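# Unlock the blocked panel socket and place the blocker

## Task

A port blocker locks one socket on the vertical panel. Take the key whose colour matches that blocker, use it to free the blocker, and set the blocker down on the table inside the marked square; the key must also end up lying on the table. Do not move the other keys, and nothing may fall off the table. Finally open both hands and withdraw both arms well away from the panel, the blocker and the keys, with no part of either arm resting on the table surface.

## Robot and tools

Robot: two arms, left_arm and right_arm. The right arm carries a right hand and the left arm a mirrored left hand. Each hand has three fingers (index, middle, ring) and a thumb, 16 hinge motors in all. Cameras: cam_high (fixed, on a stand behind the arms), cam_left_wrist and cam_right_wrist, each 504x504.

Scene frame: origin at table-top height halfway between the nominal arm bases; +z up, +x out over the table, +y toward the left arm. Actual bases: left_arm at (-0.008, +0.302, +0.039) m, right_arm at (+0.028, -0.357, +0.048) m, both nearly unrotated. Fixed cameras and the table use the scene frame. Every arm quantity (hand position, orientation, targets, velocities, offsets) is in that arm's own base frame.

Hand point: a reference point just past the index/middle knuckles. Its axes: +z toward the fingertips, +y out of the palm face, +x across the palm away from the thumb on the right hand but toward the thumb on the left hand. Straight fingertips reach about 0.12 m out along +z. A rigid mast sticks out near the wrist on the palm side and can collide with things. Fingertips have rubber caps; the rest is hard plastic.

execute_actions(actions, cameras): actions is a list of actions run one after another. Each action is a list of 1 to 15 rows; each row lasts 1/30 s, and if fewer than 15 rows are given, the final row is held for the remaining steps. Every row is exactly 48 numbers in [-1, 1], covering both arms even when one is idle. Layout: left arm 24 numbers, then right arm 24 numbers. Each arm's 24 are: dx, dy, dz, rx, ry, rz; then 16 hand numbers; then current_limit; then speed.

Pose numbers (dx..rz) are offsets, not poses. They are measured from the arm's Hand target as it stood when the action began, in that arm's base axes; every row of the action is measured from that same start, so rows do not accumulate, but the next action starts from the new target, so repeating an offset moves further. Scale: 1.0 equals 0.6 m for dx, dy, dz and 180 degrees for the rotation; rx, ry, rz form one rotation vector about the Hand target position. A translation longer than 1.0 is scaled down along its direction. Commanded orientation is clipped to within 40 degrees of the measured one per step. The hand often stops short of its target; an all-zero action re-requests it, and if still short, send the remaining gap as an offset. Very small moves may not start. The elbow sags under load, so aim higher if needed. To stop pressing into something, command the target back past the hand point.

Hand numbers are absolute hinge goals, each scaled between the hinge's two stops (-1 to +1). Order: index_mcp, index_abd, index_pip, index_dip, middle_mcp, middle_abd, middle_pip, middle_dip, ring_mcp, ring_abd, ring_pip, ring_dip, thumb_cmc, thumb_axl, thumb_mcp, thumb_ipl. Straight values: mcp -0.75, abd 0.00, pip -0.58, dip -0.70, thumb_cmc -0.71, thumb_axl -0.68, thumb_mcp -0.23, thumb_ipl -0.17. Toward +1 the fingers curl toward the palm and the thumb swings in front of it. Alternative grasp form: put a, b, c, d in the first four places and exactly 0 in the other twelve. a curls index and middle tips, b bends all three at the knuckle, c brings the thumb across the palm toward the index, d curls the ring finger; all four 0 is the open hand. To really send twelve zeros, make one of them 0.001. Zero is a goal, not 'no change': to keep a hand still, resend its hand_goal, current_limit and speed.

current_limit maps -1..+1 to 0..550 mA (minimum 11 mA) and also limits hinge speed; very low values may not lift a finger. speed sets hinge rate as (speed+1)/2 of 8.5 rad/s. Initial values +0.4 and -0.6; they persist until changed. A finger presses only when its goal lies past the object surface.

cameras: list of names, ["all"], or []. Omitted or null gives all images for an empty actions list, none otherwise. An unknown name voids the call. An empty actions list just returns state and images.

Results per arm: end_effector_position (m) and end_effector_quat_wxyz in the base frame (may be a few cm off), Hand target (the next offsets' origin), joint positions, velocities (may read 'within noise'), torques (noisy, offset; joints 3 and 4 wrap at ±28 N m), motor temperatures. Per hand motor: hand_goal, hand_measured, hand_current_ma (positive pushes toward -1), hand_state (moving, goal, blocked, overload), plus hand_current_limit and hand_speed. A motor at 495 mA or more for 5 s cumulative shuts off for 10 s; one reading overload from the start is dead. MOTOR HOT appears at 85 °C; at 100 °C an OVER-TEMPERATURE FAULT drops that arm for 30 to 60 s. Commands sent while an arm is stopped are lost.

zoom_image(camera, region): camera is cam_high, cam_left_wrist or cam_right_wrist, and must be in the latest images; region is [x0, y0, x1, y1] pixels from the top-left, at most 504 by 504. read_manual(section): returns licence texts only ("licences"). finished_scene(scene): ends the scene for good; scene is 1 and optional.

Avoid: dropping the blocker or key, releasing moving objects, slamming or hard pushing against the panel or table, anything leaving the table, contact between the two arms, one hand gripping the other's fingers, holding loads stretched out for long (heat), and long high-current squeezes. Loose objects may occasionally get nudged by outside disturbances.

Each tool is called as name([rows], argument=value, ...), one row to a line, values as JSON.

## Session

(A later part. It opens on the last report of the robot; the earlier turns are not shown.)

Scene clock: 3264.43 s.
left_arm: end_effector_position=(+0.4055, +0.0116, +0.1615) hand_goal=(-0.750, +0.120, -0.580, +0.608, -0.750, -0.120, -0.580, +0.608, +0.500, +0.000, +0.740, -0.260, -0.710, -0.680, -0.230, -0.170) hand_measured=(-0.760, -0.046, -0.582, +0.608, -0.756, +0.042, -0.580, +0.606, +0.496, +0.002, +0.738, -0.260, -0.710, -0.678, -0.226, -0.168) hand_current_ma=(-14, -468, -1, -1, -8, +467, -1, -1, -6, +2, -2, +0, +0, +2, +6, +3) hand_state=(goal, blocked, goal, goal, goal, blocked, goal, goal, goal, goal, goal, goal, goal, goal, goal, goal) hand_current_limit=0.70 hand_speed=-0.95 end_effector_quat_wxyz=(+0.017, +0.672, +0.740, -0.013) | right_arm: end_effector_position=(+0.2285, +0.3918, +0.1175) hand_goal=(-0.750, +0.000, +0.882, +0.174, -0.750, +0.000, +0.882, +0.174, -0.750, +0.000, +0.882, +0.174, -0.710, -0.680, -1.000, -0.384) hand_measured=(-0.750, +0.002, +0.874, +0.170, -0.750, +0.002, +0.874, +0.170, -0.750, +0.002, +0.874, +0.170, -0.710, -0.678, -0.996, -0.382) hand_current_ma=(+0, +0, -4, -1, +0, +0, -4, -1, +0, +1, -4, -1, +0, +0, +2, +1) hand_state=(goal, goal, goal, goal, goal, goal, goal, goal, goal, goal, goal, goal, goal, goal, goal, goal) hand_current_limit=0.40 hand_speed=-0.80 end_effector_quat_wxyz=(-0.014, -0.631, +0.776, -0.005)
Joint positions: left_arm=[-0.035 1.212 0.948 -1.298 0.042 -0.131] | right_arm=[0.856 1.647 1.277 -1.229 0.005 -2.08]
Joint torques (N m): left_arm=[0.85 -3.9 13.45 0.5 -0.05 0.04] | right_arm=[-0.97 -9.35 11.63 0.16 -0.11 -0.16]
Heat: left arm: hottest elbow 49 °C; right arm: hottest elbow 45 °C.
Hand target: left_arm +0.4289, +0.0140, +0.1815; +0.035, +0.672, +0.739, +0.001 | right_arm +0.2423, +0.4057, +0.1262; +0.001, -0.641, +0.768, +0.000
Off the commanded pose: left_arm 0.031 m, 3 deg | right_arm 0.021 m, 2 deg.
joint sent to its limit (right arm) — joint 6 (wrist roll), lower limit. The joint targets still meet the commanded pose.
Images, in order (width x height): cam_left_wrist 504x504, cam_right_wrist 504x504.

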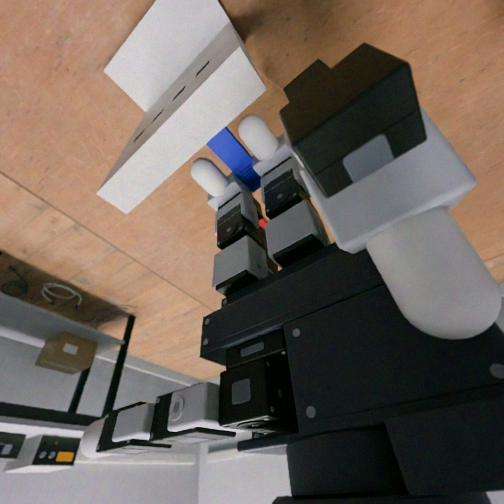

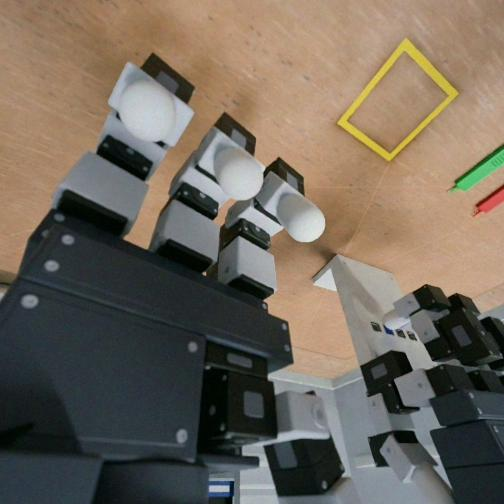

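execute_actions([
  [[-0.0102,0.0016,0,0,0,0,-0.75,0.12,-0.58,0.609,-0.75,-0.12,-0.58,0.609,0.5,0,0.74,-0.26,-0.71,-0.68,-0.23,-0.17,0.7,-0.95,0,0,0,0,0,0,-0.75,0.001,0.883,0.174,-0.75,0.001,0.883,0.174,-0.75,0.001,0.883,0.174,-0.71,-0.68,-1.0,-0.384,0.4,-0.8]],
  [[-0.0102,0.0016,0,0,0,0,-0.75,0.12,-0.58,0.609,-0.75,-0.12,-0.58,0.609,0.5,0,0.74,-0.26,-0.71,-0.68,-0.23,-0.17,0.7,-0.95,0,0,0,0,0,0,-0.75,0.001,0.883,0.174,-0.75,0.001,0.883,0.174,-0.75,0.001,0.883,0.174,-0.71,-0.68,-1.0,-0.384,0.4,-0.8]],
], cameras=["cam_left_wrist","cam_right_wrist"])

zoom_image(camera="cam_left_wrist", region=[160, 80, 280, 200])

zoom_image(camera="cam_right_wrist", region=[375, 305, 410, 340])

Scene clock: 3332.60 s.
left_arm: end_effector_position=(+0.4056, +0.0120, +0.1621) hand_goal=(-0.750, +0.120, -0.580, +0.608, -0.750, -0.120, -0.580, +0.608, +0.500, +0.000, +0.740, -0.260, -0.710, -0.680, -0.230, -0.170) hand_measured=(-0.760, -0.046, -0.584, +0.608, -0.758, +0.042, -0.582, +0.606, +0.496, +0.002, +0.738, -0.260, -0.710, -0.678, -0.226, -0.168) hand_current_ma=(-15, -467, -4, -1, -10, +467, -3, -1, -6, +2, -2, +0, +0, +2, +6, +3) hand_state=(goal, blocked, goal, goal, goal, blocked, goal, goal, goal, goal, goal, goal, goal, goal, goal, goal) hand_current_limit=0.70 hand_speed=-0.95 end_effector_quat_wxyz=(+0.019, +0.674, +0.739, -0.013) | right_arm: end_effector_position=(+0.2285, +0.3918, +0.1175) hand_goal=(-0.750, +0.000, +0.882, +0.174, -0.750, +0.000, +0.882, +0.174, -0.750, +0.000, +0.882, +0.174, -0.710, -0.680, -1.000, -0.384) hand_measured=(-0.750, +0.002, +0.874, +0.170, -0.750, +0.002, +0.874, +0.170, -0.750, +0.002, +0.874, +0.170, -0.710, -0.678, -0.996, -0.382) hand_current_ma=(+0, +0, -4, -1, +0, +0, -4, -1, +0, +1, -4, -1, +0, +0, +2, +1) hand_state=(goal, goal, goal, goal, goal, goal, goal, goal, goal, goal, goal, goal, goal, goal, goal, goal) hand_current_limit=0.40 hand_speed=-0.80 end_effector_quat_wxyz=(-0.014, -0.631, +0.776, -0.005)
Joint positions: left_arm=[-0.032 1.21 0.948 -1.298 0.044 -0.124] | right_arm=[0.856 1.647 1.277 -1.229 0.005 -2.08]
Joint torques (N m): left_arm=[0.97 -6.01 11.54 0.27 -0.13 0.03] | right_arm=[-1.03 -9.29 11.58 0.16 -0.12 -0.16]
Heat: left arm: hottest elbow 49 °C; right arm: hottest elbow 45 °C.
Hand target: left_arm +0.4166, +0.0159, +0.1815; +0.035, +0.672, +0.739, +0.001 | right_arm +0.2423, +0.4057, +0.1262; +0.001, -0.641, +0.768, +0.000
Off the commanded pose: left_arm 0.023 m, 3 deg | right_arm 0.021 m, 2 deg.
joint sent to its limit (right arm) — joint 6 (wrist roll), lower limit. The joint targets still meet the commanded pose.
Images, in order (width x height): cam_left_wrist 504x504, cam_right_wrist 504x504.

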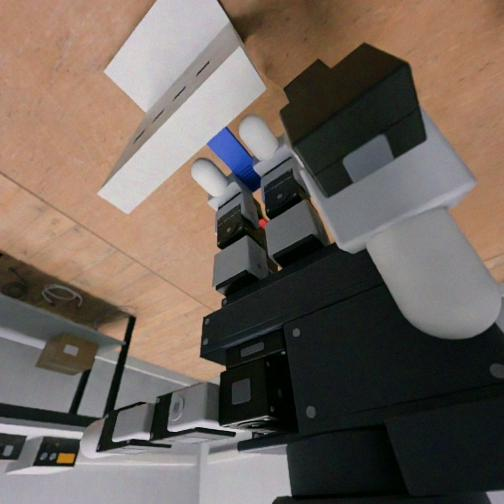

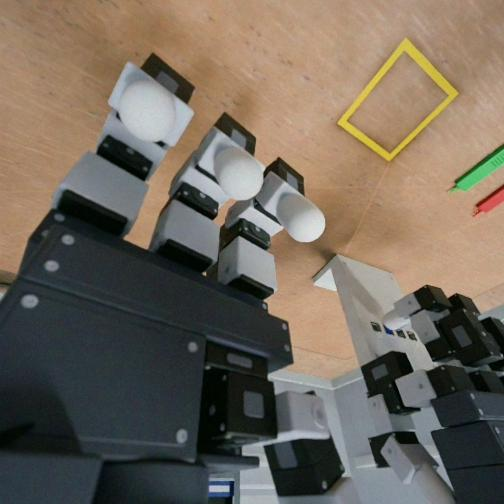

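Scaled by 4.200 from the camera's 504x504 image, which has a finer 720x720 frame.

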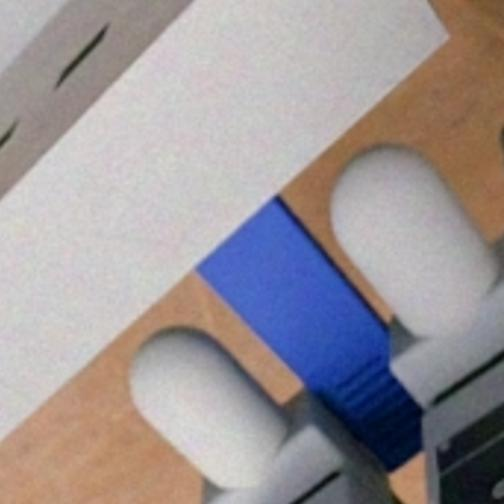

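Scaled by 14.400 from the camera's 504x504 image, which has a finer 720x720 frame.

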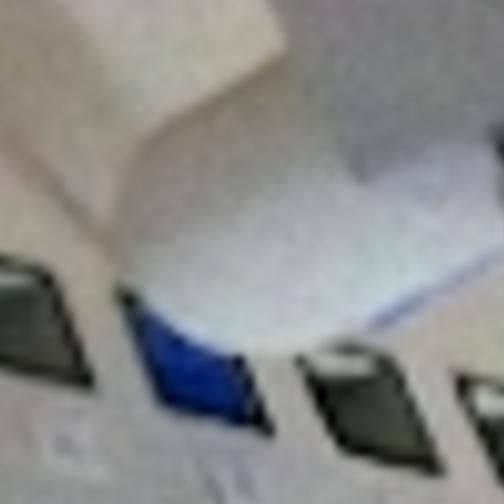

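execute_actions([
  [[-0.0083,-0.0008,0,0,0,0,-0.75,0.12,-0.58,0.609,-0.75,-0.12,-0.58,0.609,0.5,0,0.74,-0.26,-0.71,-0.68,-0.23,-0.17,0.7,-0.95,0,0,0,0,0,0,-0.75,0.001,0.883,0.174,-0.75,0.001,0.883,0.174,-0.75,0.001,0.883,0.174,-0.71,-0.68,-1.0,-0.384,0.4,-0.8]],
  [[-0.0083,-0.0008,0,0,0,0,-0.75,0.12,-0.58,0.609,-0.75,-0.12,-0.58,0.609,0.5,0,0.74,-0.26,-0.71,-0.68,-0.23,-0.17,0.7,-0.95,0,0,0,0,0,0,-0.75,0.001,0.883,0.174,-0.75,0.001,0.883,0.174,-0.75,0.001,0.883,0.174,-0.71,-0.68,-1.0,-0.384,0.4,-0.8]],
], cameras=["cam_left_wrist","cam_right_wrist"])

zoom_image(camera="cam_left_wrist", region=[160, 80, 280, 200])

zoom_image(camera="cam_right_wrist", region=[375, 305, 410, 340])

Scene clock: 3345.20 s.
left_arm: end_effector_position=(+0.4045, +0.0121, +0.1729) hand_goal=(-0.750, +0.120, -0.580, +0.608, -0.750, -0.120, -0.580, +0.608, +0.500, +0.000, +0.740, -0.260, -0.710, -0.680, -0.230, -0.170) hand_measured=(-0.762, -0.046, -0.584, +0.606, -0.758, +0.042, -0.584, +0.606, +0.496, +0.002, +0.738, -0.260, -0.710, -0.678, -0.226, -0.168) hand_current_ma=(-18, -468, -5, -1, -12, +467, -5, -1, -6, +2, -2, +0, +0, +2, +6, +3) hand_state=(goal, blocked, goal, goal, goal, blocked, goal, goal, goal, goal, goal, goal, goal, goal, goal, goal) hand_current_limit=0.70 hand_speed=-0.95 end_effector_quat_wxyz=(+0.029, +0.674, +0.738, -0.004) | right_arm: end_effector_position=(+0.2285, +0.3918, +0.1175) hand_goal=(-0.750, +0.000, +0.882, +0.174, -0.750, +0.000, +0.882, +0.174, -0.750, +0.000, +0.882, +0.174, -0.710, -0.680, -1.000, -0.384) hand_measured=(-0.750, +0.002, +0.874, +0.170, -0.750, +0.002, +0.874, +0.170, -0.750, +0.002, +0.874, +0.170, -0.710, -0.678, -0.996, -0.382) hand_current_ma=(+0, +0, -4, -1, +0, +0, -4, -1, +0, +1, -4, -1, +0, +0, +2, +1) hand_state=(goal, goal, goal, goal, goal, goal, goal, goal, goal, goal, goal, goal, goal, goal, goal, goal) hand_current_limit=0.40 hand_speed=-0.80 end_effector_quat_wxyz=(-0.014, -0.631, +0.776, -0.005)
Joint positions: left_arm=[-0.032 1.182 0.948 -1.298 0.044 -0.124] | right_arm=[0.856 1.647 1.277 -1.229 0.005 -2.08]
Joint torques (N m): left_arm=[0.67 -5.6 10.13 0.12 -0.13 0] | right_arm=[-1.03 -9.29 11.58 0.17 -0.12 -0.16]
Heat: left arm: hottest elbow 48 °C; right arm: hottest elbow 45 °C.
Hand target: left_arm +0.4067, +0.0150, +0.1815; +0.035, +0.672, +0.739, +0.001 | right_arm +0.2423, +0.4057, +0.1262; +0.001, -0.641, +0.768, +0.000
Off the commanded pose: left_arm 0.009 m, 1 deg | right_arm 0.021 m, 2 deg.
joint sent to its limit (right arm) — joint 6 (wrist roll), lower limit. The joint targets still meet the commanded pose.
Images, in order (width x height): cam_left_wrist 504x504, cam_right_wrist 504x504.

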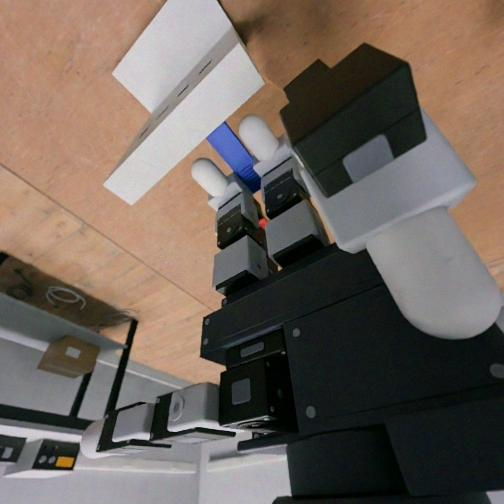

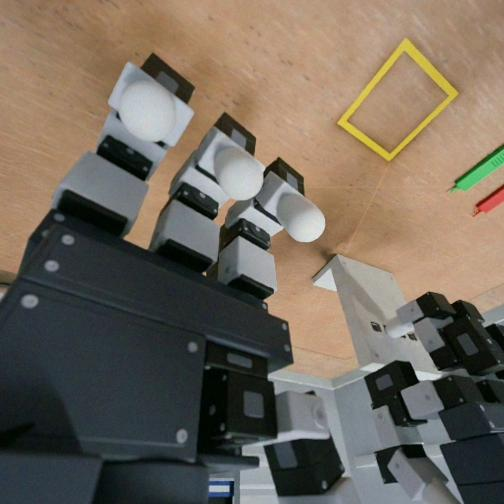

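Scaled by 4.200 from the camera's 504x504 image, which has a finer 720x720 frame.

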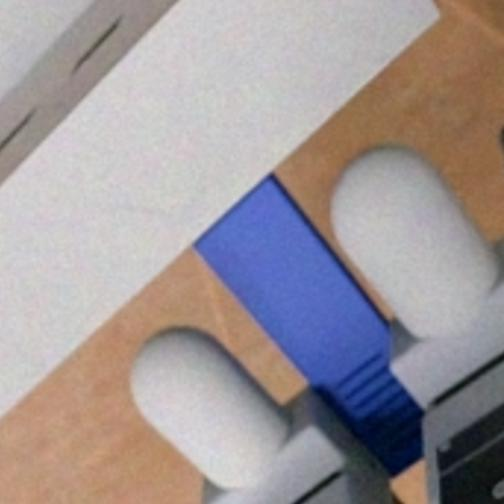

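Scaled by 14.400 from the camera's 504x504 image, which has a finer 720x720 frame.

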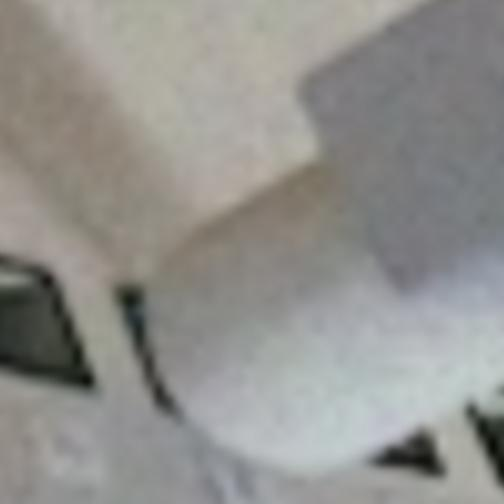

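execute_actions([
  [[-0.011,-0.0011,0,0,0,0,-0.75,0.12,-0.58,0.609,-0.75,-0.12,-0.58,0.609,0.5,0,0.74,-0.26,-0.71,-0.68,-0.23,-0.17,0.7,-0.95,0,0,0,0,0,0,-0.75,0.001,0.883,0.174,-0.75,0.001,0.883,0.174,-0.75,0.001,0.883,0.174,-0.71,-0.68,-1.0,-0.384,0.4,-0.8]],
  [[-0.011,-0.0011,0,0,0,0,-0.75,0.12,-0.58,0.609,-0.75,-0.12,-0.58,0.609,0.5,0,0.74,-0.26,-0.71,-0.68,-0.23,-0.17,0.7,-0.95,0,0,0,0,0,0,-0.75,0.001,0.883,0.174,-0.75,0.001,0.883,0.174,-0.75,0.001,0.883,0.174,-0.71,-0.68,-1.0,-0.384,0.4,-0.8]],
  [[-0.011,-0.0011,0,0,0,0,-0.75,0.12,-0.58,0.609,-0.75,-0.12,-0.58,0.609,0.5,0,0.74,-0.26,-0.71,-0.68,-0.23,-0.17,0.7,-0.95,0,0,0,0,0,0,-0.75,0.001,0.883,0.174,-0.75,0.001,0.883,0.174,-0.75,0.001,0.883,0.174,-0.71,-0.68,-1.0,-0.384,0.4,-0.8]],
], cameras=["cam_left_wrist","cam_right_wrist"])

zoom_image(camera="cam_left_wrist", region=[160, 80, 280, 200])

zoom_image(camera="cam_right_wrist", region=[365, 295, 425, 355])

Scene clock: 3359.60 s.
left_arm: end_effector_position=(+0.3937, +0.0124, +0.1839) hand_goal=(-0.750, +0.120, -0.580, +0.608, -0.750, -0.120, -0.580, +0.608, +0.500, +0.000, +0.740, -0.260, -0.710, -0.680, -0.230, -0.170) hand_measured=(-0.754, -0.046, -0.582, +0.606, -0.752, +0.042, -0.584, +0.606, +0.496, +0.002, +0.738, -0.260, -0.710, -0.678, -0.226, -0.168) hand_current_ma=(-4, -468, -2, -1, -1, +467, -3, -1, -6, +2, -2, +0, +0, +2, +6, +3) hand_state=(goal, blocked, goal, goal, goal, blocked, goal, goal, goal, goal, goal, goal, goal, goal, goal, goal) hand_current_limit=0.70 hand_speed=-0.95 end_effector_quat_wxyz=(+0.040, +0.674, +0.738, +0.005) | right_arm: end_effector_position=(+0.2285, +0.3918, +0.1175) hand_goal=(-0.750, +0.000, +0.882, +0.174, -0.750, +0.000, +0.882, +0.174, -0.750, +0.000, +0.882, +0.174, -0.710, -0.680, -1.000, -0.384) hand_measured=(-0.750, +0.002, +0.874, +0.170, -0.750, +0.002, +0.874, +0.170, -0.750, +0.002, +0.874, +0.170, -0.710, -0.678, -0.996, -0.382) hand_current_ma=(+0, +0, -4, -1, +0, +0, -4, -1, +0, +1, -4, -1, +0, +0, +2, +1) hand_state=(goal, goal, goal, goal, goal, goal, goal, goal, goal, goal, goal, goal, goal, goal, goal, goal) hand_current_limit=0.40 hand_speed=-0.80 end_effector_quat_wxyz=(-0.014, -0.631, +0.776, -0.005)
Joint positions: left_arm=[-0.032 1.126 0.929 -1.305 0.044 -0.124] | right_arm=[0.856 1.647 1.277 -1.229 0.005 -2.08]
Joint torques (N m): left_arm=[0.03 -4.95 8.64 -0.09 -0.14 -0.08] | right_arm=[-1.08 -9.29 11.56 0.23 -0.12 -0.16]
Heat: left arm: hottest elbow 47 °C; right arm: hottest elbow 45 °C.
Hand target: left_arm +0.3869, +0.0130, +0.1815; +0.035, +0.672, +0.739, +0.001 | right_arm +0.2423, +0.4057, +0.1262; +0.001, -0.641, +0.768, +0.000
Off the commanded pose: left_arm 0.007 m, 1 deg | right_arm 0.021 m, 2 deg.
joint sent to its limit (right arm) — joint 6 (wrist roll), lower limit. The joint targets still meet the commanded pose.
Images, in order (width x height): cam_left_wrist 504x504, cam_right_wrist 504x504.

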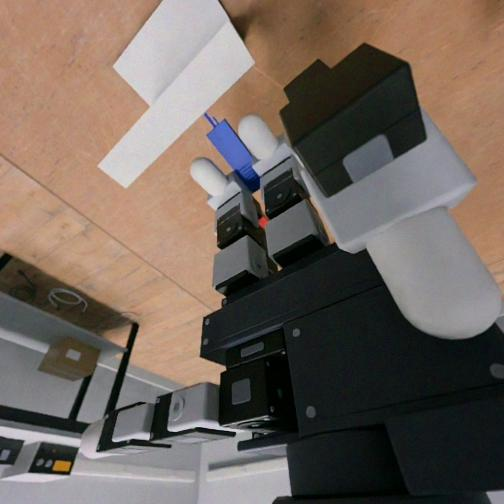

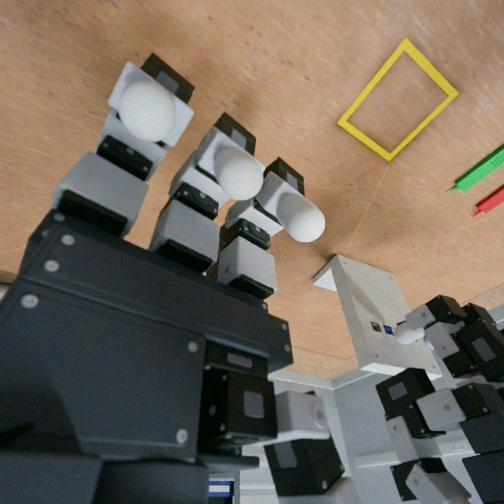

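Scaled by 4.200 from the camera's 504x504 image, which has a finer 720x720 frame.

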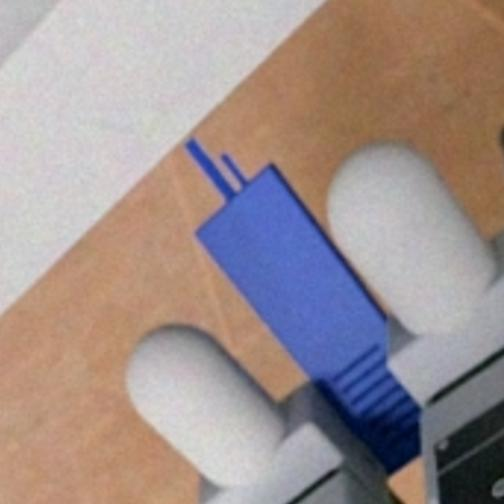

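Scaled by 8.400 from the camera's 504x504 image, which has a finer 720x720 frame.

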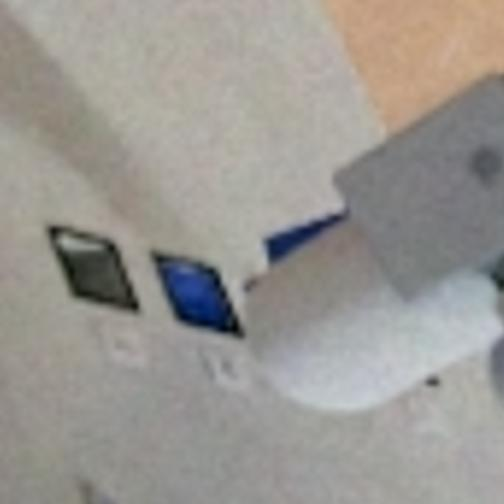

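zoom_image(camera="cam_right_wrist", region=[385, 305, 425, 345])

zoom_image(camera="cam_left_wrist", region=[190, 100, 270, 180])

Scaled by 12.600 from the camera's 504x504 image, which has a finer 720x720 frame.

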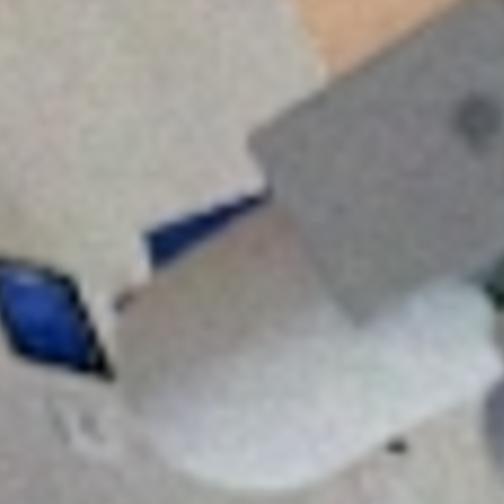

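Scaled by 6.300 from the camera's 504x504 image, which has a finer 720x720 frame.

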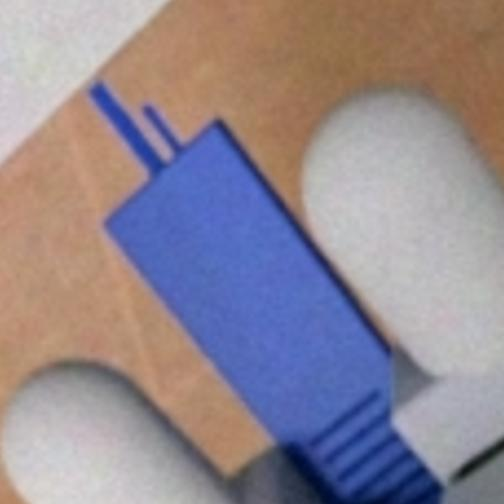

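execute_actions([
  [[-0.0079,-0.0012,-0.025,0.0009,0.0033,0,-0.75,0.12,-0.58,0.609,-0.75,-0.12,-0.58,0.609,0.5,0,0.74,-0.26,-0.71,-0.68,-0.23,-0.17,0.75,-0.95,0,0,0,0,0,0,-0.75,0.001,0.883,0.174,-0.75,0.001,0.883,0.174,-0.75,0.001,0.883,0.174,-0.71,-0.68,-1.0,-0.384,0.4,-0.8]],
  [[-0.0079,-0.0012,-0.025,0.0009,0.0033,0,-0.75,0.12,-0.58,0.609,-0.75,-0.12,-0.58,0.609,0.5,0,0.74,-0.26,-0.71,-0.68,-0.23,-0.17,0.75,-0.95,0,0,0,0,0,0,-0.75,0.001,0.883,0.174,-0.75,0.001,0.883,0.174,-0.75,0.001,0.883,0.174,-0.71,-0.68,-1.0,-0.384,0.4,-0.8]],
  [[-0.0079,-0.0012,-0.025,0.0009,0.0033,0,-0.75,0.12,-0.58,0.609,-0.75,-0.12,-0.58,0.609,0.5,0,0.74,-0.26,-0.71,-0.68,-0.23,-0.17,0.75,-0.95,0,0,0,0,0,0,-0.75,0.001,0.883,0.174,-0.75,0.001,0.883,0.174,-0.75,0.001,0.883,0.174,-0.71,-0.68,-1.0,-0.384,0.4,-0.8]],
  [[-0.0079,-0.0012,-0.025,0.0009,0.0033,0,-0.75,0.12,-0.58,0.609,-0.75,-0.12,-0.58,0.609,0.5,0,0.74,-0.26,-0.71,-0.68,-0.23,-0.17,0.75,-0.95,0,0,0,0,0,0,-0.75,0.001,0.883,0.174,-0.75,0.001,0.883,0.174,-0.75,0.001,0.883,0.174,-0.71,-0.68,-1.0,-0.384,0.4,-0.8]],
], cameras=["cam_left_wrist","cam_right_wrist"])

zoom_image(camera="cam_right_wrist", region=[370, 240, 470, 340])

Scene clock: 3463.07 s.
left_arm: end_effector_position=(+0.3673, +0.0125, +0.1283) hand_goal=(-0.750, +0.120, -0.580, +0.608, -0.750, -0.120, -0.580, +0.608, +0.500, +0.000, +0.740, -0.260, -0.710, -0.680, -0.230, -0.170) hand_measured=(-0.752, -0.046, -0.582, +0.606, -0.750, +0.042, -0.582, +0.606, +0.494, +0.002, +0.738, -0.260, -0.710, -0.678, -0.226, -0.168) hand_current_ma=(-3, -481, -2, -1, +0, +481, -2, -1, -6, +2, -2, +0, +0, +2, +6, +3) hand_state=(goal, blocked, goal, goal, goal, blocked, goal, goal, goal, goal, goal, goal, goal, goal, goal, goal) hand_current_limit=0.75 hand_speed=-0.95 end_effector_quat_wxyz=(+0.019, +0.672, +0.740, -0.007) | right_arm: end_effector_position=(+0.2285, +0.3918, +0.1175) hand_goal=(-0.750, +0.000, +0.882, +0.174, -0.750, +0.000, +0.882, +0.174, -0.750, +0.000, +0.882, +0.174, -0.710, -0.680, -1.000, -0.384) hand_measured=(-0.750, +0.002, +0.874, +0.170, -0.750, +0.002, +0.874, +0.170, -0.750, +0.002, +0.874, +0.170, -0.710, -0.678, -0.996, -0.382) hand_current_ma=(+0, +0, -4, -1, +0, +0, -4, -1, +0, +1, -4, -1, +0, +0, +2, +1) hand_state=(goal, goal, goal, goal, goal, goal, goal, goal, goal, goal, goal, goal, goal, goal, goal, goal) hand_current_limit=0.40 hand_speed=-0.80 end_effector_quat_wxyz=(-0.014, -0.631, +0.776, -0.005)
Joint positions: left_arm=[-0.041 1.125 0.788 -1.213 0.036 -0.138] | right_arm=[0.856 1.647 1.277 -1.229 0.005 -2.08]
Joint torques (N m): left_arm=[-0.79 -2.96 8.39 0.87 -0.23 -0.13] | right_arm=[-1.08 -9.41 11.59 0.16 -0.12 -0.15]
Motor temperatures (°C): left_arm=[24 28 42 24 24 25] | right_arm=[23 29 45 24 26 25]
Heat: left arm: hottest elbow 42 °C; right arm: hottest elbow 45 °C.
Hand target: left_arm +0.3679, +0.0101, +0.1215; +0.016, +0.673, +0.740, -0.008 | right_arm +0.2423, +0.4057, +0.1262; +0.001, -0.641, +0.768, +0.000
Off the commanded pose: left_arm 0.007 m, 0 deg | right_arm 0.021 m, 2 deg.
joint sent to its limit (right arm) — joint 6 (wrist roll), lower limit. The joint targets still meet the commanded pose.
Images, in order (width x height): cam_left_wrist 504x504, cam_right_wrist 504x504.

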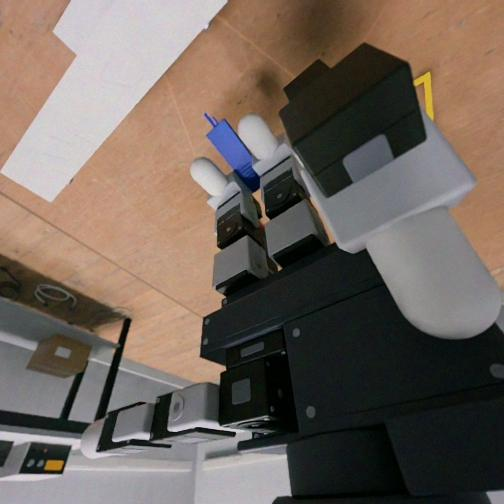

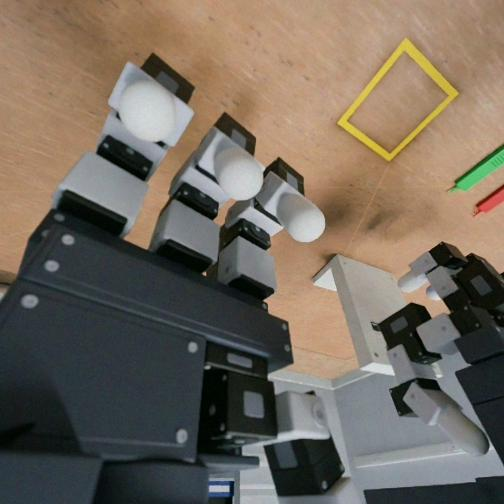

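Scaled by 5.040 from the camera's 504x504 image, which has a finer 720x720 frame.

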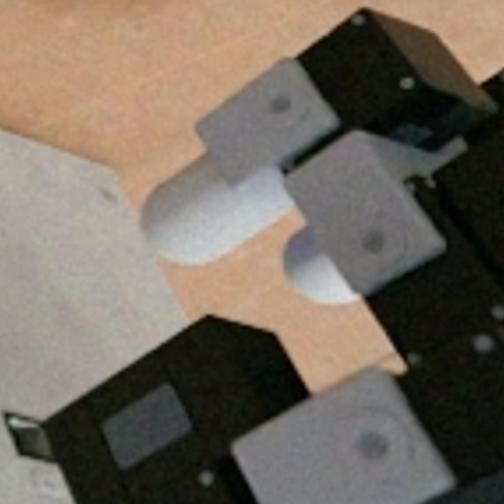

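execute_actions([
  [[0,0,-0.03,0,0.002,0,-0.75,0.12,-0.58,0.609,-0.75,-0.12,-0.58,0.609,0.5,0,0.74,-0.26,-0.71,-0.68,-0.23,-0.17,0.75,-0.95,0,0,0,0,0,0,-0.75,0.001,0.883,0.174,-0.75,0.001,0.883,0.174,-0.75,0.001,0.883,0.174,-0.71,-0.68,-1.0,-0.384,0.4,-0.8]],
  [[0,0,-0.03,0,0,0,-0.75,0.12,-0.58,0.609,-0.75,-0.12,-0.58,0.609,0.5,0,0.74,-0.26,-0.71,-0.68,-0.23,-0.17,0.75,-0.95,0,0,0,0,0,0,-0.75,0.001,0.883,0.174,-0.75,0.001,0.883,0.174,-0.75,0.001,0.883,0.174,-0.71,-0.68,-1.0,-0.384,0.4,-0.8]],
  [[0,0,-0.025,0,0,0,-0.75,0.12,-0.58,0.609,-0.75,-0.12,-0.58,0.609,0.5,0,0.74,-0.26,-0.71,-0.68,-0.23,-0.17,0.75,-0.95,0,0,0,0,0,0,-0.75,0.001,0.883,0.174,-0.75,0.001,0.883,0.174,-0.75,0.001,0.883,0.174,-0.71,-0.68,-1.0,-0.384,0.4,-0.8]],
], cameras=["cam_left_wrist","cam_right_wrist"])

zoom_image(camera="cam_right_wrist", region=[370, 170, 470, 270])

Scene clock: 3482.00 s.
left_arm: end_effector_position=(+0.3684, +0.0125, +0.0777) hand_goal=(-0.750, +0.120, -0.580, +0.608, -0.750, -0.120, -0.580, +0.608, +0.500, +0.000, +0.740, -0.260, -0.710, -0.680, -0.230, -0.170) hand_measured=(-0.752, -0.046, -0.582, +0.606, -0.750, +0.042, -0.582, +0.606, +0.494, +0.002, +0.738, -0.260, -0.710, -0.678, -0.226, -0.168) hand_current_ma=(-3, -481, -2, -1, +0, +481, -2, -1, -6, +2, -2, +0, +0, +2, +6, +3) hand_state=(goal, blocked, goal, goal, goal, blocked, goal, goal, goal, goal, goal, goal, goal, goal, goal, goal) hand_current_limit=0.75 hand_speed=-0.95 end_effector_quat_wxyz=(+0.018, +0.672, +0.740, -0.009) | right_arm: end_effector_position=(+0.2285, +0.3918, +0.1175) hand_goal=(-0.750, +0.000, +0.882, +0.174, -0.750, +0.000, +0.882, +0.174, -0.750, +0.000, +0.882, +0.174, -0.710, -0.680, -1.000, -0.384) hand_measured=(-0.750, +0.002, +0.874, +0.170, -0.750, +0.002, +0.874, +0.170, -0.750, +0.002, +0.874, +0.170, -0.710, -0.678, -0.996, -0.382) hand_current_ma=(+0, +0, -4, -1, +0, +0, -4, -1, +0, +1, -4, -1, +0, +0, +2, +1) hand_state=(goal, goal, goal, goal, goal, goal, goal, goal, goal, goal, goal, goal, goal, goal, goal, goal) hand_current_limit=0.40 hand_speed=-0.80 end_effector_quat_wxyz=(-0.014, -0.631, +0.776, -0.005)
Joint positions: left_arm=[-0.041 1.198 0.699 -1.055 0.036 -0.138] | right_arm=[0.856 1.647 1.277 -1.229 0.005 -2.08]
Joint torques (N m): left_arm=[-0.79 -3.19 7.82 0.95 -0.22 -0.11] | right_arm=[-1.2 -9.29 11.62 0.17 -0.11 -0.16]
Heat: left arm: hottest elbow 41 °C; right arm: hottest elbow 45 °C.
Hand target: left_arm +0.3680, +0.0101, +0.0706; +0.014, +0.673, +0.740, -0.010 | right_arm +0.2423, +0.4057, +0.1262; +0.001, -0.641, +0.768, +0.000
Off the commanded pose: left_arm 0.008 m, 1 deg | right_arm 0.021 m, 2 deg.
joint sent to its limit (right arm) — joint 6 (wrist roll), lower limit. The joint targets still meet the commanded pose.
Images, in order (width x height): cam_left_wrist 504x504, cam_right_wrist 504x504.

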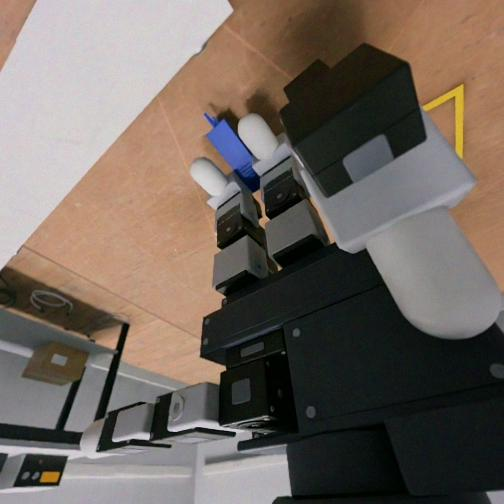

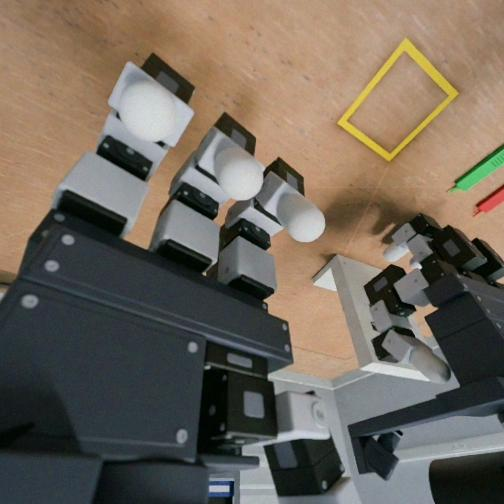

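Scaled by 5.040 from the camera's 504x504 image, which has a finer 720x720 frame.

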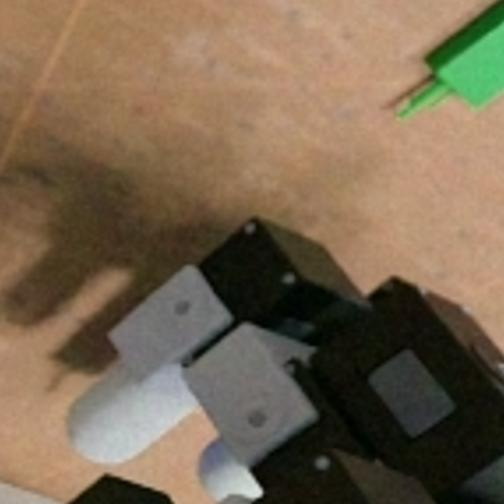

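execute_actions([
  [[0,0,-0.0167,0.001,0.001,0,-0.75,0.12,-0.58,0.609,-0.75,-0.12,-0.58,0.609,0.5,0,0.74,-0.26,-0.71,-0.68,-0.23,-0.17,0.75,-0.95,0,0,0,0,0,0,-0.75,0.001,0.883,0.174,-0.75,0.001,0.883,0.174,-0.75,0.001,0.883,0.174,-0.71,-0.68,-1.0,-0.384,0.4,-0.8]],
  [[0,0,-0.0167,0,0,0,-0.75,0.12,-0.58,0.609,-0.75,-0.12,-0.58,0.609,0.5,0,0.74,-0.26,-0.71,-0.68,-0.23,-0.17,0.75,-0.95,0,0,0,0,0,0,-0.75,0.001,0.883,0.174,-0.75,0.001,0.883,0.174,-0.75,0.001,0.883,0.174,-0.71,-0.68,-1.0,-0.384,0.4,-0.8]],
  [[0,0,-0.01,0,0,0,-0.75,0.12,-0.58,0.609,-0.75,-0.12,-0.58,0.609,0.5,0,0.74,-0.26,-0.71,-0.68,-0.23,-0.17,0.75,-0.95,0,0,0,0,0,0,-0.75,0.001,0.883,0.174,-0.75,0.001,0.883,0.174,-0.75,0.001,0.883,0.174,-0.71,-0.68,-1.0,-0.384,0.4,-0.8]],
], cameras=["cam_left_wrist","cam_right_wrist"])

zoom_image(camera="cam_right_wrist", region=[370, 170, 470, 270])

Scene clock: 3494.50 s.
left_arm: end_effector_position=(+0.3705, +0.0124, +0.0537) hand_goal=(-0.750, +0.120, -0.580, +0.608, -0.750, -0.120, -0.580, +0.608, +0.500, +0.000, +0.740, -0.260, -0.710, -0.680, -0.230, -0.170) hand_measured=(-0.750, -0.046, -0.582, +0.606, -0.750, +0.042, -0.580, +0.606, +0.494, +0.002, +0.738, -0.260, -0.710, -0.678, -0.226, -0.168) hand_current_ma=(+0, -481, -1, -1, +1, +481, -1, -1, -6, +2, -2, +0, +0, +2, +6, +3) hand_state=(goal, blocked, goal, goal, goal, blocked, goal, goal, goal, goal, goal, goal, goal, goal, goal, goal) hand_current_limit=0.75 hand_speed=-0.95 end_effector_quat_wxyz=(+0.018, +0.672, +0.740, -0.007) | right_arm: end_effector_position=(+0.2285, +0.3918, +0.1175) hand_goal=(-0.750, +0.000, +0.882, +0.174, -0.750, +0.000, +0.882, +0.174, -0.750, +0.000, +0.882, +0.174, -0.710, -0.680, -1.000, -0.384) hand_measured=(-0.750, +0.002, +0.874, +0.170, -0.750, +0.002, +0.874, +0.170, -0.750, +0.002, +0.874, +0.170, -0.710, -0.678, -0.996, -0.382) hand_current_ma=(+0, +0, -4, -1, +0, +0, -4, -1, +0, +1, -4, -1, +0, +0, +2, +1) hand_state=(goal, goal, goal, goal, goal, goal, goal, goal, goal, goal, goal, goal, goal, goal, goal, goal) hand_current_limit=0.40 hand_speed=-0.80 end_effector_quat_wxyz=(-0.014, -0.631, +0.776, -0.005)
Joint positions: left_arm=[-0.042 1.246 0.663 -0.969 0.033 -0.14] | right_arm=[0.856 1.647 1.277 -1.229 0.005 -2.08]
Joint torques (N m): left_arm=[-0.85 -3.25 7.23 0.88 -0.23 -0.12] | right_arm=[-1.14 -9.35 11.59 0.16 -0.12 -0.15]
Heat: left arm: hottest elbow 40 °C; right arm: hottest elbow 45 °C.
Hand target: left_arm +0.3679, +0.0100, +0.0444; +0.011, +0.673, +0.740, -0.010 | right_arm +0.2423, +0.4057, +0.1262; +0.001, -0.641, +0.768, +0.000
Off the commanded pose: left_arm 0.010 m, 1 deg | right_arm 0.021 m, 2 deg.
joint sent to its limit (right arm) — joint 6 (wrist roll), lower limit. The joint targets still meet the commanded pose.
Images, in order (width x height): cam_left_wrist 504x504, cam_right_wrist 504x504.

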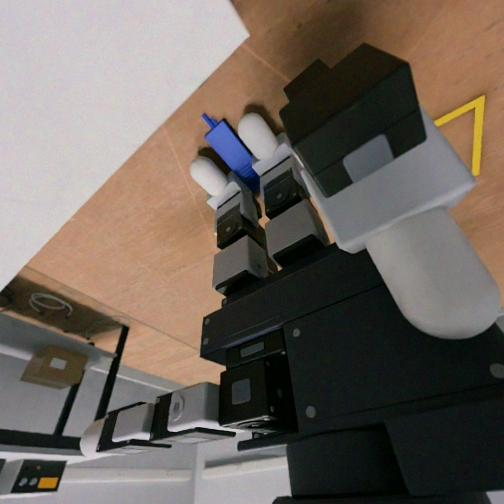

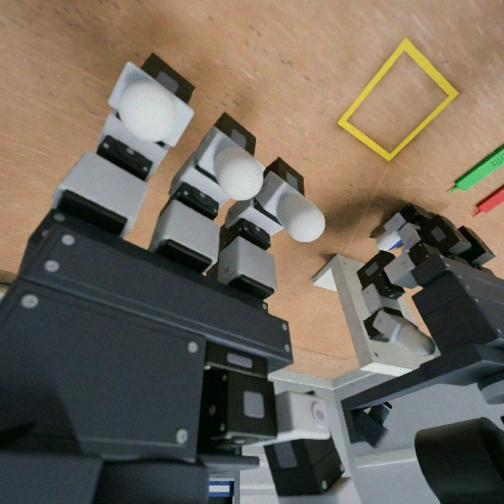

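Scaled by 5.040 from the camera's 504x504 image, which has a finer 720x720 frame.

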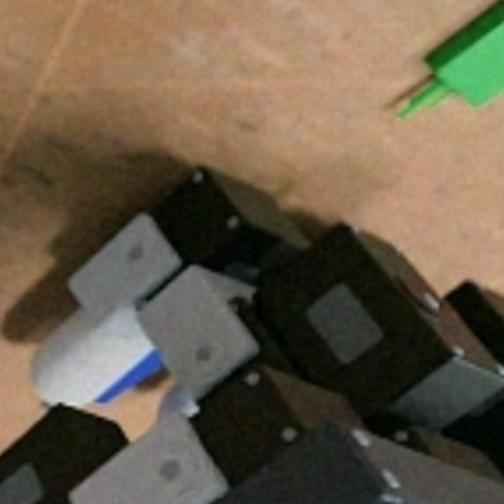

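execute_actions([
  [[0,0,-0.0083,0,0.002,0,-0.75,0.12,-0.58,0.609,-0.75,-0.12,-0.58,0.609,0.5,0,0.74,-0.26,-0.71,-0.68,-0.23,-0.17,0.75,-0.95,0,0,0,0,0,0,-0.75,0.001,0.883,0.174,-0.75,0.001,0.883,0.174,-0.75,0.001,0.883,0.174,-0.71,-0.68,-1.0,-0.384,0.4,-0.8]],
  [[0,0,-0.0083,0,0,0,-0.75,0.12,-0.58,0.609,-0.75,-0.12,-0.58,0.609,0.5,0,0.74,-0.26,-0.71,-0.68,-0.23,-0.17,0.75,-0.95,0,0,0,0,0,0,-0.75,0.001,0.883,0.174,-0.75,0.001,0.883,0.174,-0.75,0.001,0.883,0.174,-0.71,-0.68,-1.0,-0.384,0.4,-0.8]],
], cameras=["cam_left_wrist","cam_right_wrist"])

zoom_image(camera="cam_right_wrist", region=[370, 190, 450, 270])

Scene clock: 3509.07 s.
left_arm: end_effector_position=(+0.3720, +0.0125, +0.0478) hand_goal=(-0.750, +0.120, -0.580, +0.608, -0.750, -0.120, -0.580, +0.608, +0.500, +0.000, +0.740, -0.260, -0.710, -0.680, -0.230, -0.170) hand_measured=(-0.750, -0.044, -0.580, +0.608, -0.750, +0.042, -0.580, +0.608, +0.494, +0.002, +0.738, -0.260, -0.710, -0.678, -0.226, -0.168) hand_current_ma=(+0, -481, +0, +0, +0, +481, +0, +0, -6, +2, -2, +0, +0, +2, +6, +3) hand_state=(goal, blocked, goal, goal, goal, blocked, goal, goal, goal, goal, goal, goal, goal, goal, goal, goal) hand_current_limit=0.75 hand_speed=-0.95 end_effector_quat_wxyz=(+0.017, +0.672, +0.741, -0.007) | right_arm: end_effector_position=(+0.2285, +0.3918, +0.1175) hand_goal=(-0.750, +0.000, +0.882, +0.174, -0.750, +0.000, +0.882, +0.174, -0.750, +0.000, +0.882, +0.174, -0.710, -0.680, -1.000, -0.384) hand_measured=(-0.750, +0.002, +0.874, +0.170, -0.750, +0.002, +0.874, +0.170, -0.750, +0.002, +0.874, +0.170, -0.710, -0.678, -0.996, -0.382) hand_current_ma=(+0, +0, -4, -1, +0, +0, -4, -1, +0, +1, -4, -1, +0, +0, +2, +1) hand_state=(goal, goal, goal, goal, goal, goal, goal, goal, goal, goal, goal, goal, goal, goal, goal, goal) hand_current_limit=0.40 hand_speed=-0.80 end_effector_quat_wxyz=(-0.014, -0.631, +0.776, -0.005)
Joint positions: left_arm=[-0.042 1.262 0.658 -0.948 0.032 -0.141] | right_arm=[0.856 1.647 1.277 -1.229 0.005 -2.08]
Joint torques (N m): left_arm=[-0.73 -2.9 6.74 1.14 -0.19 -0.11] | right_arm=[-0.97 -9.23 11.59 0.2 -0.12 -0.16]
Heat: left arm: hottest elbow 40 °C; right arm: hottest elbow 45 °C.
Hand target: left_arm +0.3679, +0.0101, +0.0345; +0.009, +0.672, +0.740, -0.013 | right_arm +0.2423, +0.4057, +0.1262; +0.001, -0.641, +0.768, +0.000
Off the commanded pose: left_arm 0.014 m, 1 deg | right_arm 0.021 m, 2 deg.
joint sent to its limit (right arm) — joint 6 (wrist roll), lower limit. The joint targets still meet the commanded pose.
Images, in order (width x height): cam_left_wrist 504x504, cam_right_wrist 504x504.

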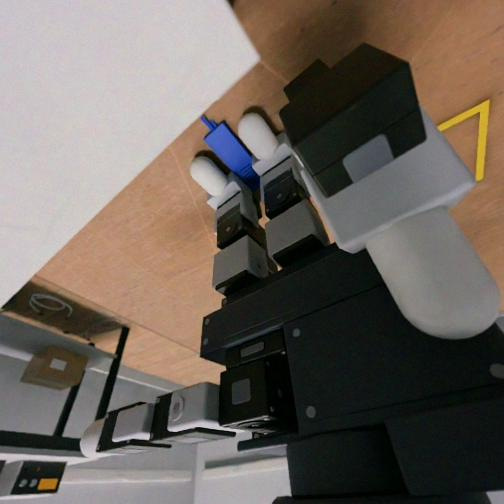

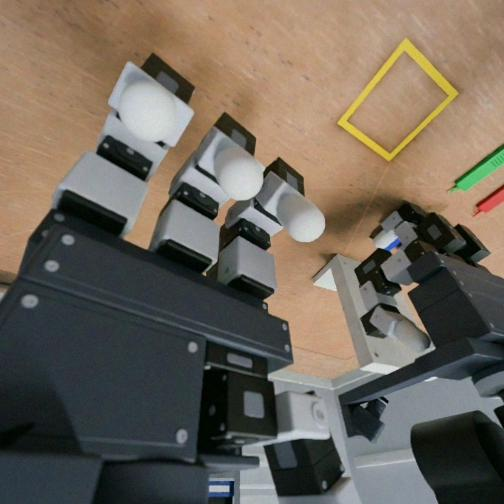

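Scaled by 6.300 from the camera's 504x504 image, which has a finer 720x720 frame.

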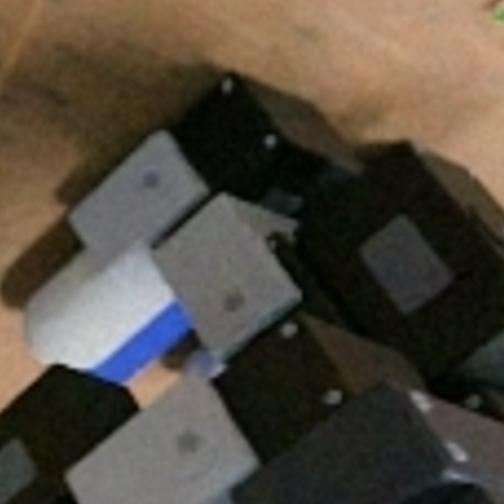

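execute_actions([
  [[0,0,-0.0083,0,0.001,0,-0.75,0.12,-0.58,0.609,-0.75,-0.12,-0.58,0.609,0.5,0,0.74,-0.26,-0.71,-0.68,-0.23,-0.17,0.75,-0.95,0,0,0,0,0,0,-0.75,0.001,0.883,0.174,-0.75,0.001,0.883,0.174,-0.75,0.001,0.883,0.174,-0.71,-0.68,-1.0,-0.384,0.4,-0.8]],
], cameras=["cam_left_wrist"])

zoom_image(camera="cam_left_wrist", region=[190, 100, 270, 180])

Scene clock: 3518.30 s.
left_arm: end_effector_position=(+0.3739, +0.0127, +0.0479) hand_goal=(-0.750, +0.120, -0.580, +0.608, -0.750, -0.120, -0.580, +0.608, +0.500, +0.000, +0.740, -0.260, -0.710, -0.680, -0.230, -0.170) hand_measured=(-0.756, -0.044, -0.580, +0.608, -0.754, +0.042, -0.580, +0.608, +0.494, +0.002, +0.738, -0.260, -0.710, -0.678, -0.226, -0.168) hand_current_ma=(-6, -481, +0, +0, -4, +481, +0, +0, -6, +2, -2, +0, +0, +2, +6, +3) hand_state=(goal, blocked, goal, goal, goal, blocked, goal, goal, goal, goal, goal, goal, goal, goal, goal, goal) hand_current_limit=0.75 hand_speed=-0.95 end_effector_quat_wxyz=(+0.020, +0.671, +0.741, -0.004) | right_arm: end_effector_position=(+0.2285, +0.3918, +0.1175) hand_goal=(-0.750, +0.000, +0.882, +0.174, -0.750, +0.000, +0.882, +0.174, -0.750, +0.000, +0.882, +0.174, -0.710, -0.680, -1.000, -0.384) hand_measured=(-0.750, +0.002, +0.874, +0.170, -0.750, +0.002, +0.874, +0.170, -0.750, +0.002, +0.874, +0.170, -0.710, -0.678, -0.996, -0.382) hand_current_ma=(+0, +0, -4, -1, +0, +0, -4, -1, +0, +1, -4, -1, +0, +0, +2, +1) hand_state=(goal, goal, goal, goal, goal, goal, goal, goal, goal, goal, goal, goal, goal, goal, goal, goal) hand_current_limit=0.40 hand_speed=-0.80 end_effector_quat_wxyz=(-0.014, -0.631, +0.776, -0.005)
Joint positions: left_arm=[-0.042 1.264 0.658 -0.94 0.032 -0.142] | right_arm=[0.856 1.647 1.277 -1.229 0.005 -2.08]
Joint torques (N m): left_arm=[-0.79 -2.32 6.38 1.29 -0.16 -0.09] | right_arm=[-0.97 -9.35 11.58 0.17 -0.12 -0.16]
Heat: left arm: hottest elbow 40 °C; right arm: hottest elbow 45 °C.
Hand target: left_arm +0.3679, +0.0101, +0.0295; +0.008, +0.672, +0.740, -0.014 | right_arm +0.2423, +0.4057, +0.1262; +0.001, -0.641, +0.768, +0.000
Off the commanded pose: left_arm 0.020 m, 2 deg | right_arm 0.021 m, 2 deg.
joint sent to its limit (right arm) — joint 6 (wrist roll), lower limit. The joint targets still meet the commanded pose.
Images, in order (width x height): cam_left_wrist 504x504.

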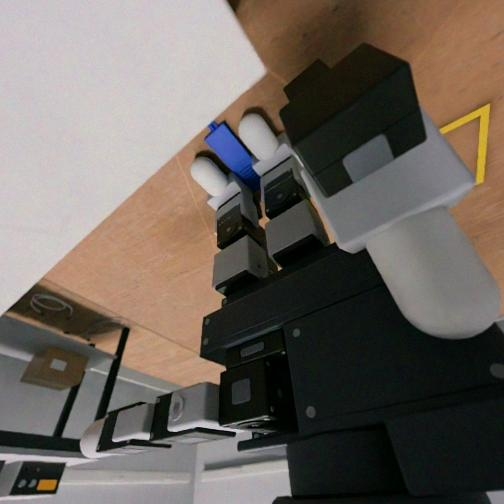

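Scaled by 6.300 from the camera's 504x504 image, which has a finer 720x720 frame.

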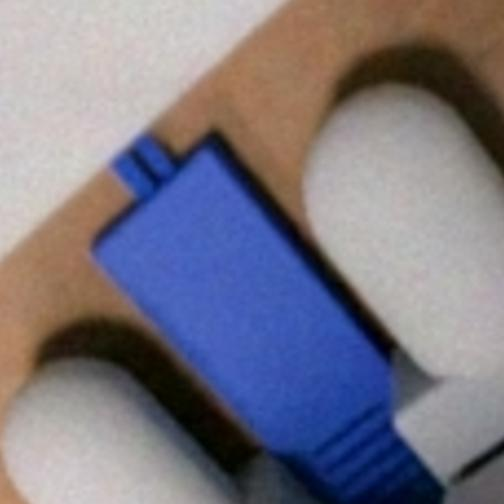

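execute_actions(actions=[], cameras=["cam_right_wrist"])

zoom_image(camera="cam_right_wrist", region=[365, 220, 415, 270])

Scene clock: 3530.07 s.
left_arm: end_effector_position=(+0.3739, +0.0127, +0.0479) hand_goal=(-0.750, +0.120, -0.580, +0.608, -0.750, -0.120, -0.580, +0.608, +0.500, +0.000, +0.740, -0.260, -0.710, -0.680, -0.230, -0.170) hand_measured=(-0.756, -0.044, -0.580, +0.608, -0.754, +0.042, -0.580, +0.608, +0.494, +0.002, +0.738, -0.260, -0.710, -0.678, -0.226, -0.168) hand_current_ma=(-6, -481, +0, +0, -4, +481, +0, +0, -6, +2, -2, +0, +0, +2, +6, +3) hand_state=(goal, blocked, goal, goal, goal, blocked, goal, goal, goal, goal, goal, goal, goal, goal, goal, goal) hand_current_limit=0.75 hand_speed=-0.95 end_effector_quat_wxyz=(+0.020, +0.671, +0.741, -0.004) | right_arm: end_effector_position=(+0.2285, +0.3918, +0.1175) hand_goal=(-0.750, +0.000, +0.882, +0.174, -0.750, +0.000, +0.882, +0.174, -0.750, +0.000, +0.882, +0.174, -0.710, -0.680, -1.000, -0.384) hand_measured=(-0.750, +0.002, +0.874, +0.170, -0.750, +0.002, +0.874, +0.170, -0.750, +0.002, +0.874, +0.170, -0.710, -0.678, -0.996, -0.382) hand_current_ma=(+0, +0, -4, -1, +0, +0, -4, -1, +0, +1, -4, -1, +0, +0, +2, +1) hand_state=(goal, goal, goal, goal, goal, goal, goal, goal, goal, goal, goal, goal, goal, goal, goal, goal) hand_current_limit=0.40 hand_speed=-0.80 end_effector_quat_wxyz=(-0.014, -0.631, +0.776, -0.005)
Joint positions: left_arm=[-0.042 1.264 0.658 -0.94 0.032 -0.142] | right_arm=[0.856 1.647 1.277 -1.229 0.005 -2.08]
Joint velocities: within noise
Joint torques (N m): left_arm=[-0.79 -2.32 6.38 1.28 -0.16 -0.09] | right_arm=[-1.03 -9.35 11.59 0.18 -0.12 -0.16]
Motor temperatures (°C): left_arm=[24 28 39 24 24 25] | right_arm=[23 29 45 24 26 25]
Heat: left arm: hottest elbow 39 °C; right arm: hottest elbow 45 °C.
Hand target: left_arm +0.3679, +0.0101, +0.0295; +0.008, +0.672, +0.740, -0.014 | right_arm +0.2423, +0.4057, +0.1262; +0.001, -0.641, +0.768, +0.000
Off the commanded pose: left_arm 0.020 m, 2 deg | right_arm 0.021 m, 2 deg.
Images, in order (width x height): cam_right_wrist 504x504.

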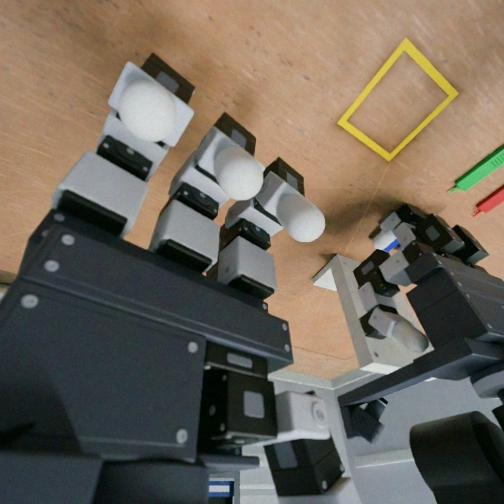

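Scaled by 10.080 from the camera's 504x504 image, which has a finer 720x720 frame.

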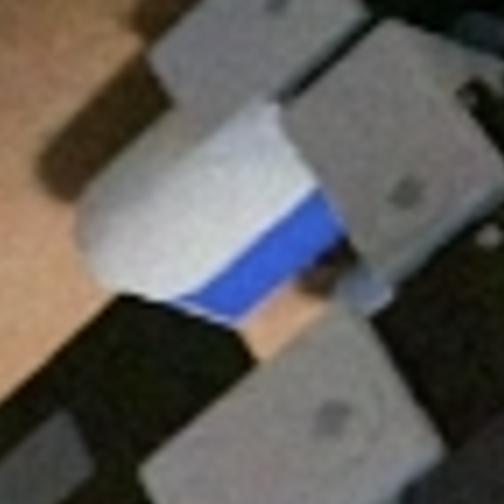

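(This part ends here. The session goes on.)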